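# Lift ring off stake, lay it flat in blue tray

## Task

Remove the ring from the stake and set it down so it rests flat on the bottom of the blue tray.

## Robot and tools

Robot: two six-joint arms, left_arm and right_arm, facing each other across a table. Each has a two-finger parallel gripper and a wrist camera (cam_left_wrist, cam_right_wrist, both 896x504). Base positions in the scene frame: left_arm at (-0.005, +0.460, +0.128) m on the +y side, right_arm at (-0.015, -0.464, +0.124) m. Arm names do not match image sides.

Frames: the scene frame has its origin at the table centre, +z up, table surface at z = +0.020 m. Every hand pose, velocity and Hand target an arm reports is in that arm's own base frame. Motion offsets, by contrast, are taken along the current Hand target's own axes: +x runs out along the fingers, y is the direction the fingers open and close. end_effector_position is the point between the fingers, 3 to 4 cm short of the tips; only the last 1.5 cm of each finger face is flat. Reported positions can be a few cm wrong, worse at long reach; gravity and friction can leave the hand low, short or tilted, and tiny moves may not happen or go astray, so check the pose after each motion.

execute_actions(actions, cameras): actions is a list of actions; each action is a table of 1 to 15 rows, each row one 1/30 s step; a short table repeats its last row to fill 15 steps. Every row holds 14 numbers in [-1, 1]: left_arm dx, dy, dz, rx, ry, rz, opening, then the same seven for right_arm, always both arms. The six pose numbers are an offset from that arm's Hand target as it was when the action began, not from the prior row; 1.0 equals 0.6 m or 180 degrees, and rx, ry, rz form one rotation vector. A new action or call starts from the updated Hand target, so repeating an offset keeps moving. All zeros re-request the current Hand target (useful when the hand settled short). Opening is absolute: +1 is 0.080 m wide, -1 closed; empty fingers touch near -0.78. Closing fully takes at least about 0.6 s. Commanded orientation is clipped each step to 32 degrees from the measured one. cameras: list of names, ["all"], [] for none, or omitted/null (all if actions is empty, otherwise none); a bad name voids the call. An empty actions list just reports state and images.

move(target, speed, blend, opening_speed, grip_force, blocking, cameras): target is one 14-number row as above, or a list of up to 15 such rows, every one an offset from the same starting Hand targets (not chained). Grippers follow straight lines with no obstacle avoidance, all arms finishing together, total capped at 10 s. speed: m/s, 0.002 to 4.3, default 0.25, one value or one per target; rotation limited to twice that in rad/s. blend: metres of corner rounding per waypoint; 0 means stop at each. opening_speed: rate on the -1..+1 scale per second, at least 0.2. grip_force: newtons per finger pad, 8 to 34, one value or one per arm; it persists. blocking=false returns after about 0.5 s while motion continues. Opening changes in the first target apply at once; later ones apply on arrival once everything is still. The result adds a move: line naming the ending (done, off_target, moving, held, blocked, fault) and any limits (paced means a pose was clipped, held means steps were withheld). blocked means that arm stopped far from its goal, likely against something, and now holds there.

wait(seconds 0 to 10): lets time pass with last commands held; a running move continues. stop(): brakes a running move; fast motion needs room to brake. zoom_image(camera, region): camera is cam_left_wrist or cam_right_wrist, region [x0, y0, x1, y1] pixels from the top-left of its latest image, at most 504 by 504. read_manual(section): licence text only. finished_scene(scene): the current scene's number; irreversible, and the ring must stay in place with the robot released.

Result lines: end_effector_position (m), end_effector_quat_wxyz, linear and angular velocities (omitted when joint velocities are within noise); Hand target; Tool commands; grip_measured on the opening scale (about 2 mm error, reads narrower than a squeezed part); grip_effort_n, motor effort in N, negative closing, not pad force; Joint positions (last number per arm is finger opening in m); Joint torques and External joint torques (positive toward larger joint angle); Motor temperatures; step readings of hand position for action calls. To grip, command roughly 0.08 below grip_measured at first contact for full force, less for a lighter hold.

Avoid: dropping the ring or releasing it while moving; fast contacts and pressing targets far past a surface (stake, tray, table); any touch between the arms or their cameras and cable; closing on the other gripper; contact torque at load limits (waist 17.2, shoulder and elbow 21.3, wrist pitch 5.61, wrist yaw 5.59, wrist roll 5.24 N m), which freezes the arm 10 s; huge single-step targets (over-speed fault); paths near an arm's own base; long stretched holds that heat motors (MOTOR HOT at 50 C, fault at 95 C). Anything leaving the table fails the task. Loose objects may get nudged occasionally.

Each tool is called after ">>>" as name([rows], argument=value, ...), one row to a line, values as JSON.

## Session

>>> execute_actions(actions=[])

Scene clock: 0.00 s.
left_arm: end_effector_position=(+0.3537, -0.0803, +0.1256) grip_measured=+1.000 grip_effort_n=n/a end_effector_quat_wxyz=(+0.442, +0.611, +0.411, -0.513) | right_arm: end_effector_position=(+0.0115, -0.3654, +0.1549) grip_measured=+1.000 grip_effort_n=n/a end_effector_quat_wxyz=(-0.181, -0.586, -0.016, +0.790)
Joint positions: left_arm=[-0.257 1.819 1.508 -1.141 -0.081 1.592 0.08] | right_arm=[-1.422 1.725 1.47 -1.076 0.29 1.4 0.08]
Joint velocities: within noise
Joint torques (N m): no reading
External joint torques (N m): no reading
Motor temperatures (°C): left_arm=[29 31 31 30 32 31] | right_arm=[28 30 28 30 29 32]
Heat: left arm: hottest wrist yaw 32 °C (+0.0 °C/min); right arm: hottest wrist roll 32 °C (+0.0 °C/min).
Hand target: left_arm +0.3538, -0.0803, +0.1258; +0.442, +0.611, +0.410, -0.513 | right_arm +0.0115, -0.3659, +0.1565; -0.183, -0.585, -0.014, +0.790
Tool commands: left_gripper/opening=+1.0 right_gripper/opening=+1.0

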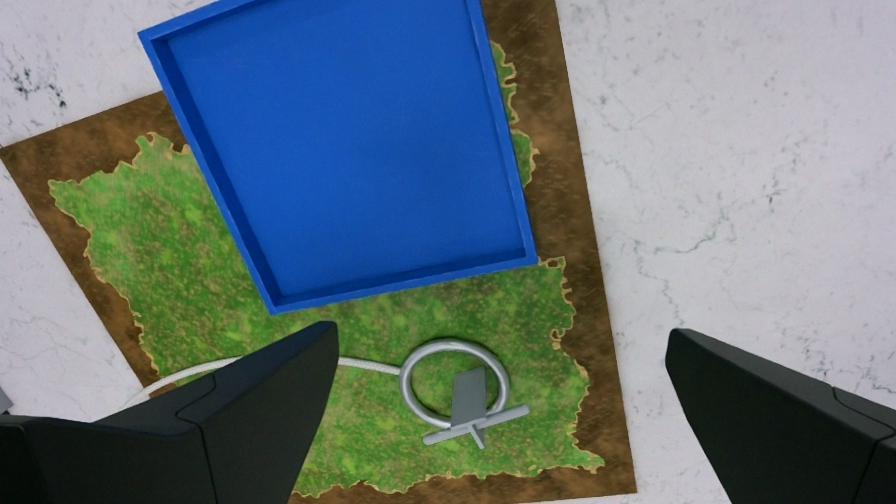

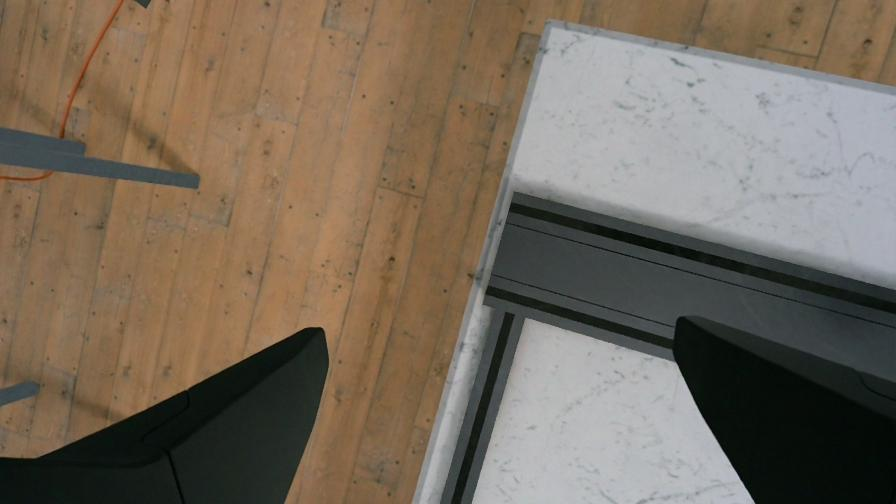

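>>> move(target=[0.147,0.038,-0.37,-0.586,0.016,-0.051,-0.4,0,0,0,0,0,0,1], cameras=["cam_left_wrist"])

Scene clock: 29.20 s.
left_arm: end_effector_position=(+0.4455, +0.1314, +0.0648) grip_measured=-0.396 grip_effort_n=-20.2 end_effector_quat_wxyz=(+0.711, +0.003, +0.703, +0.001) | right_arm: end_effector_position=(+0.0115, -0.3654, +0.1549) grip_measured=+1.000 grip_effort_n=-0.7 end_effector_quat_wxyz=(-0.181, -0.586, -0.016, +0.790)
Joint positions: left_arm=[0.286 2.373 2.117 -1.303 -0.002 0.29 0.017] | right_arm=[-1.422 1.725 1.47 -1.076 0.29 1.4 0.08]
Joint torques (N m): left_arm=[-0.07 -8.74 6.12 0.04 0.15 -0.12] | right_arm=[-0.01 -7.49 5.02 0.94 0.26 0]
External joint torques (N m): left_arm=[-0.05 2.58 0.39 -0.3 0.14 -0.12] | right_arm=[0.01 -0.48 -0.83 0.29 0.06 0]
Motor temperatures (°C): left_arm=[29 36 33 31 32 31] | right_arm=[28 36 31 30 29 32]
Heat: left arm: hottest shoulder 36 °C (+10.3 °C/min); right arm: hottest shoulder 36 °C (+12.3 °C/min).
Hand target: left_arm +0.4463, +0.1309, +0.0596; +0.707, -0.001, +0.707, -0.001 | right_arm +0.0115, -0.3659, +0.1565; -0.183, -0.585, -0.014, +0.790
Off the commanded pose: left_arm 0.005 m, 1 deg | right_arm 0.002 m, 0 deg.
move: done
Images, in order (width x height): cam_left_wrist 896x504.

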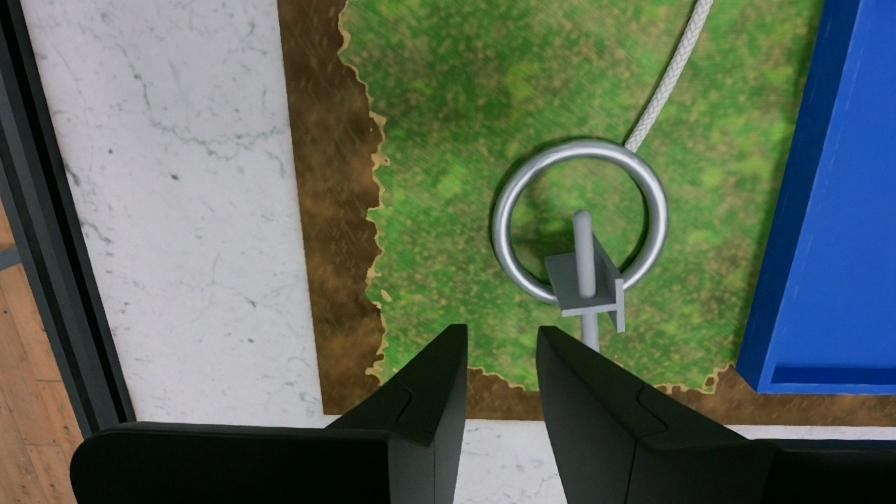

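>>> move([
  [0.11,0.003,-0.028,0,0,-0.083,-0.5,0,0,0,0,0,0,1],
  [0.215,0.003,-0.03,0,0,-0.083,-0.5,0,0,0,0,0,0,1],
], cameras=["cam_left_wrist"], speed=0.12)

Scene clock: 48.17 s.
left_arm: end_effector_position=(+0.4318, +0.1332, -0.0612) grip_measured=-0.496 grip_effort_n=-20.2 end_effector_quat_wxyz=(+0.707, -0.090, +0.695, -0.090) | right_arm: end_effector_position=(+0.0115, -0.3654, +0.1549) grip_measured=+1.000 grip_effort_n=-0.7 end_effector_quat_wxyz=(-0.181, -0.586, -0.016, +0.790)
Joint positions: left_arm=[0.38 2.536 1.879 -0.995 0.243 0.389 0.013] | right_arm=[-1.422 1.725 1.47 -1.076 0.29 1.4 0.08]
Joint torques (N m): left_arm=[0.08 -8.9 4.03 0.31 0.17 0.16] | right_arm=[0.01 -7.5 5.03 0.93 0.28 -0.01]
External joint torques (N m): left_arm=[0.09 2.67 -1.14 0.11 0 0.15] | right_arm=[0.02 -0.57 -0.77 0.29 0.07 0]
Heat: left arm: hottest shoulder 39 °C (+10.0 °C/min); right arm: hottest shoulder 38 °C (+10.0 °C/min).
Hand target: left_arm +0.4282, +0.1326, -0.0695; +0.701, -0.093, +0.701, -0.092 | right_arm +0.0115, -0.3659, +0.1565; -0.183, -0.585, -0.014, +0.790
Off the commanded pose: left_arm 0.009 m, 1 deg | right_arm 0.002 m, 0 deg.
move: off_target (left_arm)
Images, in order (width x height): cam_left_wrist 896x504.

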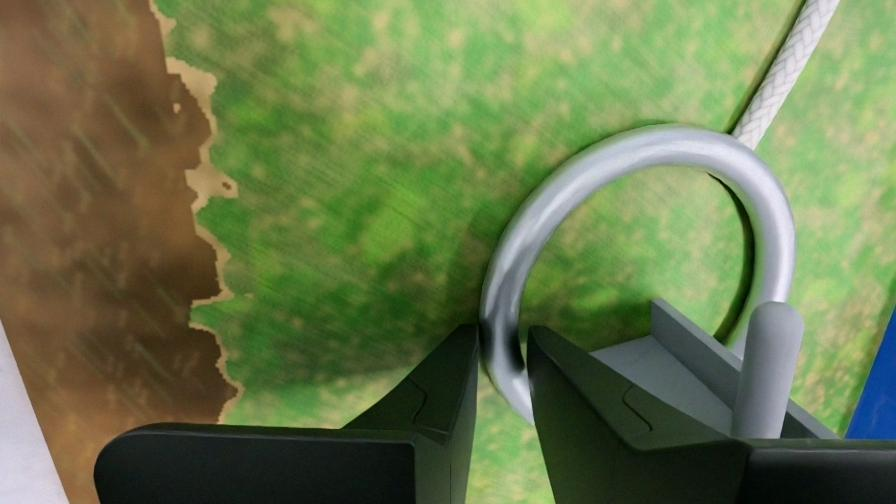

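>>> move([
  [0.006,0.001,0,0,0,0,-0.5,0,0,0,0,0,0,1],
  [0.006,0.001,0,0,0,0,-0.95,0,0,0,0,0,0,1],
], opening_speed=0.6, cameras=["cam_left_wrist"])

Scene clock: 54.50 s.
left_arm: end_effector_position=(+0.4331, +0.1337, -0.0626) grip_measured=-0.618 grip_effort_n=-83.5 end_effector_quat_wxyz=(+0.709, -0.089, +0.693, -0.089) | right_arm: end_effector_position=(+0.0115, -0.3654, +0.1549) grip_measured=+1.000 grip_effort_n=-0.7 end_effector_quat_wxyz=(-0.181, -0.586, -0.016, +0.790)
Joint positions: left_arm=[0.38 2.538 1.878 -0.985 0.243 0.389 0.007] | right_arm=[-1.422 1.725 1.47 -1.076 0.29 1.4 0.08]
Joint torques (N m): left_arm=[0.04 -8.36 3.78 0.32 0.17 0.14] | right_arm=[-0.07 -7.54 5.01 0.93 0.29 -0.02]
External joint torques (N m): left_arm=[0.04 3.24 -1.39 0.11 0.01 0.12] | right_arm=[-0.06 -0.54 -0.84 0.27 0.08 -0.01]
Heat: left arm: hottest shoulder 39 °C (+8.8 °C/min); right arm: hottest shoulder 38 °C (+8.8 °C/min).
Hand target: left_arm +0.4283, +0.1322, -0.0731; +0.701, -0.093, +0.701, -0.092 | right_arm +0.0115, -0.3659, +0.1565; -0.183, -0.585, -0.014, +0.790
Off the commanded pose: left_arm 0.012 m, 1 deg | right_arm 0.002 m, 0 deg.
move: off_target (left_arm); target 2's new opening was sent with left_arm's hand 0.011 m and 1 deg from that target
Images, in order (width x height): cam_left_wrist 896x504.

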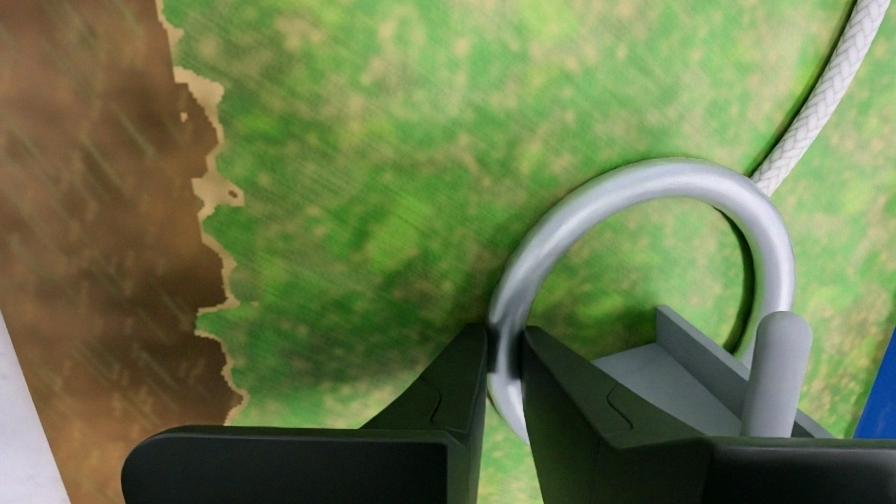

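>>> move([
  [-0.036,-0.010,0.003,0,0,0,-0.95,0,0,0,0,0,0,1],
  [-0.059,-0.016,-0.01,0,-0.139,0,-0.95,0,0,0,0,0,0,1],
], speed=0.06, cameras=["cam_left_wrist"])

Scene clock: 73.20 s.
left_arm: end_effector_position=(+0.4202, +0.1315, -0.0441) grip_measured=-0.618 grip_effort_n=-83.5 end_effector_quat_wxyz=(+0.831, -0.109, +0.541, -0.070) | right_arm: end_effector_position=(+0.0115, -0.3654, +0.1549) grip_measured=+1.000 grip_effort_n=-0.2 end_effector_quat_wxyz=(-0.181, -0.586, -0.016, +0.790)
Joint positions: left_arm=[0.435 2.226 1.303 -0.353 0.393 0.318 0.007] | right_arm=[-1.422 1.725 1.47 -1.076 0.29 1.4 0.08]
Joint torques (N m): left_arm=[0.13 -11.25 3.84 0.99 0.61 -0.11] | right_arm=[-0.01 -7.52 5.06 0.94 0.27 -0.02]
External joint torques (N m): left_arm=[0.14 -1.51 -1.17 0.2 0.37 -0.13] | right_arm=[-0.02 -0.48 -0.85 0.27 0.07 -0.01]
Motor temperatures (°C): left_arm=[29 43 34 31 32 31] | right_arm=[28 39 32 30 29 31]
Heat: left arm: hottest shoulder 43 °C (+9.1 °C/min); right arm: hottest shoulder 39 °C (+6.1 °C/min).
Hand target: left_arm +0.4223, +0.1321, -0.0364; +0.836, -0.110, +0.532, -0.070 | right_arm +0.0115, -0.3659, +0.1565; -0.183, -0.585, -0.014, +0.790
Off the commanded pose: left_arm 0.008 m, 1 deg | right_arm 0.002 m, 0 deg.
move: done
Images, in order (width x height): cam_left_wrist 896x504.

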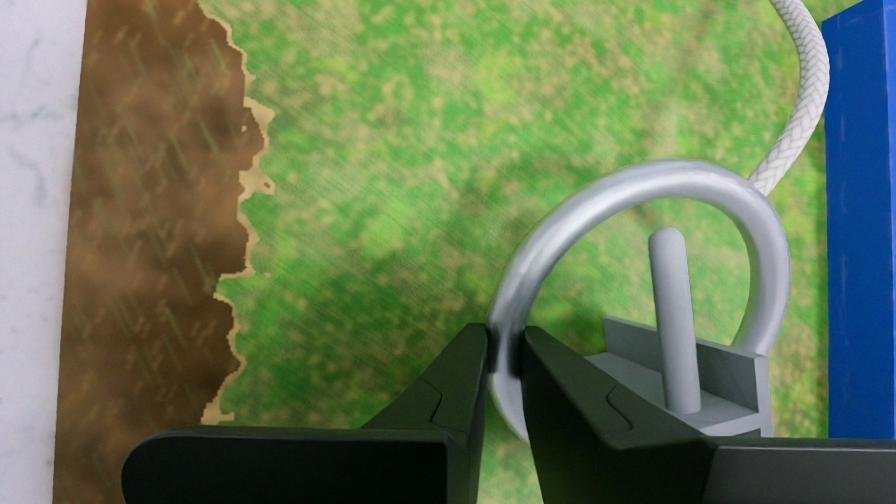

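>>> move([
  [-0.022,0.006,0.0103,0,0,0,-0.95,0,0,0,0,0,0,1],
  [-0.0395,0.006,-0.0275,0,0,0,-0.95,0,0,0,0,0,0,1],
], speed=0.06, cameras=["cam_left_wrist"])

Scene clock: 101.23 s.
left_arm: end_effector_position=(+0.3955, +0.1391, -0.0304) grip_measured=-0.618 grip_effort_n=-83.5 end_effector_quat_wxyz=(+0.831, -0.113, +0.541, -0.067) | right_arm: end_effector_position=(+0.0115, -0.3654, +0.1549) grip_measured=+1.000 grip_effort_n=-0.7 end_effector_quat_wxyz=(-0.181, -0.586, -0.016, +0.790)
Joint positions: left_arm=[0.481 2.14 1.222 -0.376 0.407 0.356 0.007] | right_arm=[-1.422 1.725 1.47 -1.076 0.29 1.4 0.08]
Joint torques (N m): left_arm=[0.11 -10.68 4.17 0.97 0.62 0.15] | right_arm=[0.04 -7.49 5.05 0.92 0.28 0]
External joint torques (N m): left_arm=[0.12 -1.49 -0.82 0.2 0.37 0.13] | right_arm=[0.04 -0.46 -0.83 0.26 0.07 0.01]
Heat: left arm: hottest shoulder 44 °C (+6.1 °C/min); right arm: hottest shoulder 41 °C (+4.1 °C/min).
Hand target: left_arm +0.3972, +0.1393, -0.0235; +0.836, -0.111, +0.532, -0.070 | right_arm +0.0115, -0.3659, +0.1565; -0.183, -0.585, -0.014, +0.790
Off the commanded pose: left_arm 0.007 m, 1 deg | right_arm 0.002 m, 0 deg.
move: done
Images, in order (width x height): cam_left_wrist 896x504.

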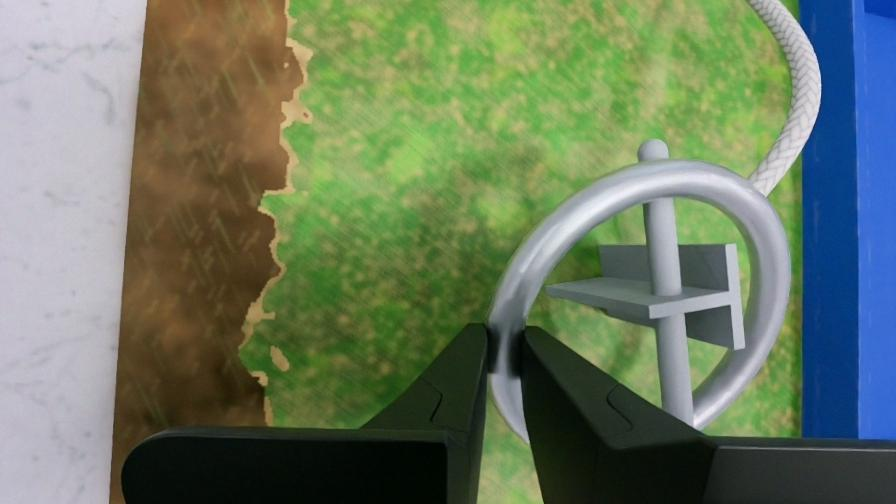

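>>> move([
  [-0.005,0,-0.011,0,0,0,-0.95,0,0,0,0,0,0,1],
  [-0.095,-0.0265,0.031,0,0,0,-0.95,0,0,0,0,0,0,1],
], speed=0.06, cameras=["cam_left_wrist"])

Scene clock: 110.13 s.
left_arm: end_effector_position=(+0.3864, +0.1378, +0.0288) grip_measured=-0.618 grip_effort_n=-83.5 end_effector_quat_wxyz=(+0.829, -0.114, +0.543, -0.068) | right_arm: end_effector_position=(+0.0115, -0.3654, +0.1549) grip_measured=+1.000 grip_effort_n=-0.7 end_effector_quat_wxyz=(-0.181, -0.586, -0.016, +0.790)
Joint positions: left_arm=[0.489 1.992 1.269 -0.58 0.409 0.366 0.007] | right_arm=[-1.422 1.725 1.47 -1.076 0.29 1.4 0.08]
Joint torques (N m): left_arm=[0.13 -9.91 6.17 0.51 0.62 0.16] | right_arm=[-0.01 -7.52 5.04 0.94 0.29 -0.02]
External joint torques (N m): left_arm=[0.19 -1.11 0.53 -0.27 0.36 0.15] | right_arm=[0.08 -0.49 -0.84 0.28 0.07 -0.01]
Heat: left arm: hottest shoulder 47 °C (+8.1 °C/min); right arm: hottest shoulder 41 °C (+3.0 °C/min).
Hand target: left_arm +0.3901, +0.1394, +0.0383; +0.836, -0.110, +0.532, -0.070 | right_arm +0.0115, -0.3659, +0.1565; -0.183, -0.585, -0.014, +0.790
Off the commanded pose: left_arm 0.010 m, 2 deg | right_arm 0.002 m, 0 deg.
move: off_target (left_arm)
Images, in order (width x height): cam_left_wrist 896x504.

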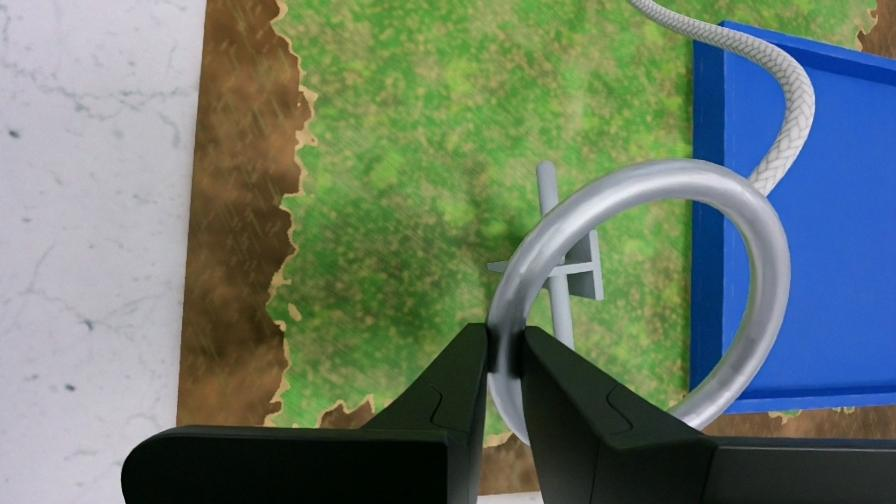

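>>> move(target=[0.122,-0.314,0.0625,0,0.139,0,-0.95,0,0,0,0,0,0,1], speed=0.15, cameras=["cam_left_wrist"])

Scene clock: 123.23 s.
left_arm: end_effector_position=(+0.4536, -0.0555, +0.0408) grip_measured=-0.618 grip_effort_n=-83.5 end_effector_quat_wxyz=(+0.703, -0.091, +0.699, -0.094) | right_arm: end_effector_position=(+0.0115, -0.3654, +0.1549) grip_measured=+1.000 grip_effort_n=-0.2 end_effector_quat_wxyz=(-0.181, -0.586, -0.016, +0.790)
Joint positions: left_arm=[-0.036 2.338 1.939 -1.158 0.263 -0.034 0.007] | right_arm=[-1.422 1.725 1.47 -1.076 0.29 1.4 0.08]
Joint torques (N m): left_arm=[-0.08 -8.92 6.4 0.07 0.14 -0.11] | right_arm=[-0.05 -7.51 5.04 0.94 0.28 -0.01]
External joint torques (N m): left_arm=[-0.23 2.24 0.65 -0.31 -0.01 -0.12] | right_arm=[-0.06 -0.55 -0.81 0.27 0.07 0]
Motor temperatures (°C): left_arm=[29 48 34 32 33 31] | right_arm=[28 41 33 30 29 31]
Heat: left arm: hottest shoulder 48 °C (+7.1 °C/min); right arm: hottest shoulder 41 °C (+2.0 °C/min).
Hand target: left_arm +0.4550, -0.0556, +0.0384; +0.701, -0.093, +0.701, -0.092 | right_arm +0.0115, -0.3659, +0.1565; -0.183, -0.585, -0.014, +0.790
Off the commanded pose: left_arm 0.003 m, 0 deg | right_arm 0.002 m, 0 deg.
move: done
Images, in order (width x height): cam_left_wrist 896x504.

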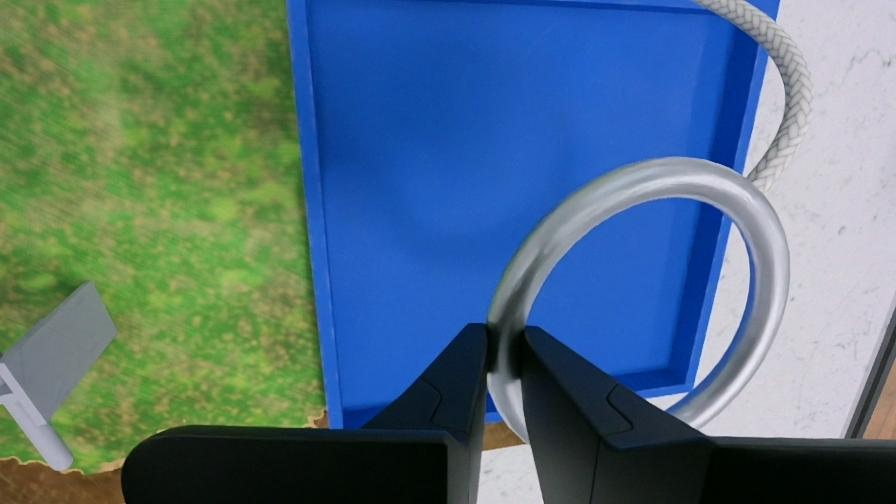

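>>> move([
  [0.137,0.037,0.01,0,0,0,-0.95,0,0,0,0,0,0,1],
  [0.174,0.047,0.01,0,0,0,-0.95,0,0,0,0,0,0,1],
  [0.174,0.047,0.01,0,0,0,-0.45,0,0,0,0,0,0,1],
  [0.01,0.003,0.01,0,0,0,-0.45,0,0,0,0,0,0,1],
], speed=[0.15,0.04,0.03,0.12], blend=[0.005,0,0,0], opening_speed=0.5, cameras=["cam_left_wrist"])

Scene clock: 145.27 s.
left_arm: end_effector_position=(+0.4589, -0.0564, +0.0260) grip_measured=-0.454 grip_effort_n=17.0 end_effector_quat_wxyz=(+0.696, -0.093, +0.706, -0.094) | right_arm: end_effector_position=(+0.0115, -0.3654, +0.1549) grip_measured=+1.000 grip_effort_n=-0.2 end_effector_quat_wxyz=(-0.181, -0.586, -0.016, +0.790)
Joint positions: left_arm=[-0.037 2.392 1.975 -1.158 0.266 -0.034 0.015] | right_arm=[-1.422 1.725 1.47 -1.076 0.29 1.4 0.08]
Joint torques (N m): left_arm=[0.04 -11.72 5.94 0.02 0.03 -0.07] | right_arm=[-0.04 -7.54 5.01 0.94 0.27 -0.02]
External joint torques (N m): left_arm=[0.04 -0.38 0.26 -0.33 -0.12 -0.09] | right_arm=[0 -0.58 -0.81 0.29 0.06 -0.01]
Heat: left arm: hottest shoulder 46 °C (+3.0 °C/min); right arm: hottest shoulder 42 °C (+2.0 °C/min).
Hand target: left_arm +0.4611, -0.0555, +0.0321; +0.701, -0.093, +0.701, -0.092 | right_arm +0.0115, -0.3659, +0.1565; -0.183, -0.585, -0.014, +0.790
Off the commanded pose: left_arm 0.006 m, 1 deg | right_arm 0.002 m, 0 deg.
move: done; target 3's new opening was sent with left_arm's hand 0.014 m and 1 deg from that target
Images, in order (width x height): cam_left_wrist 896x504.

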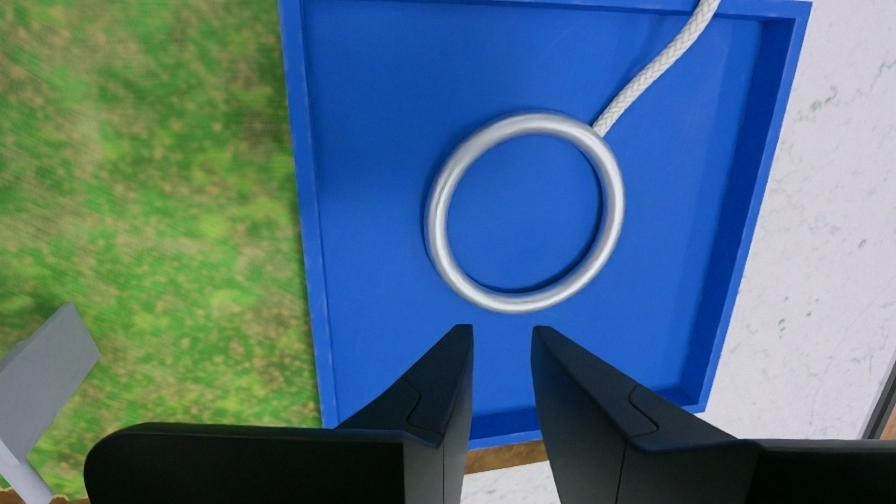

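>>> finished_scene(scene=3)

The scene is finished: the task was done.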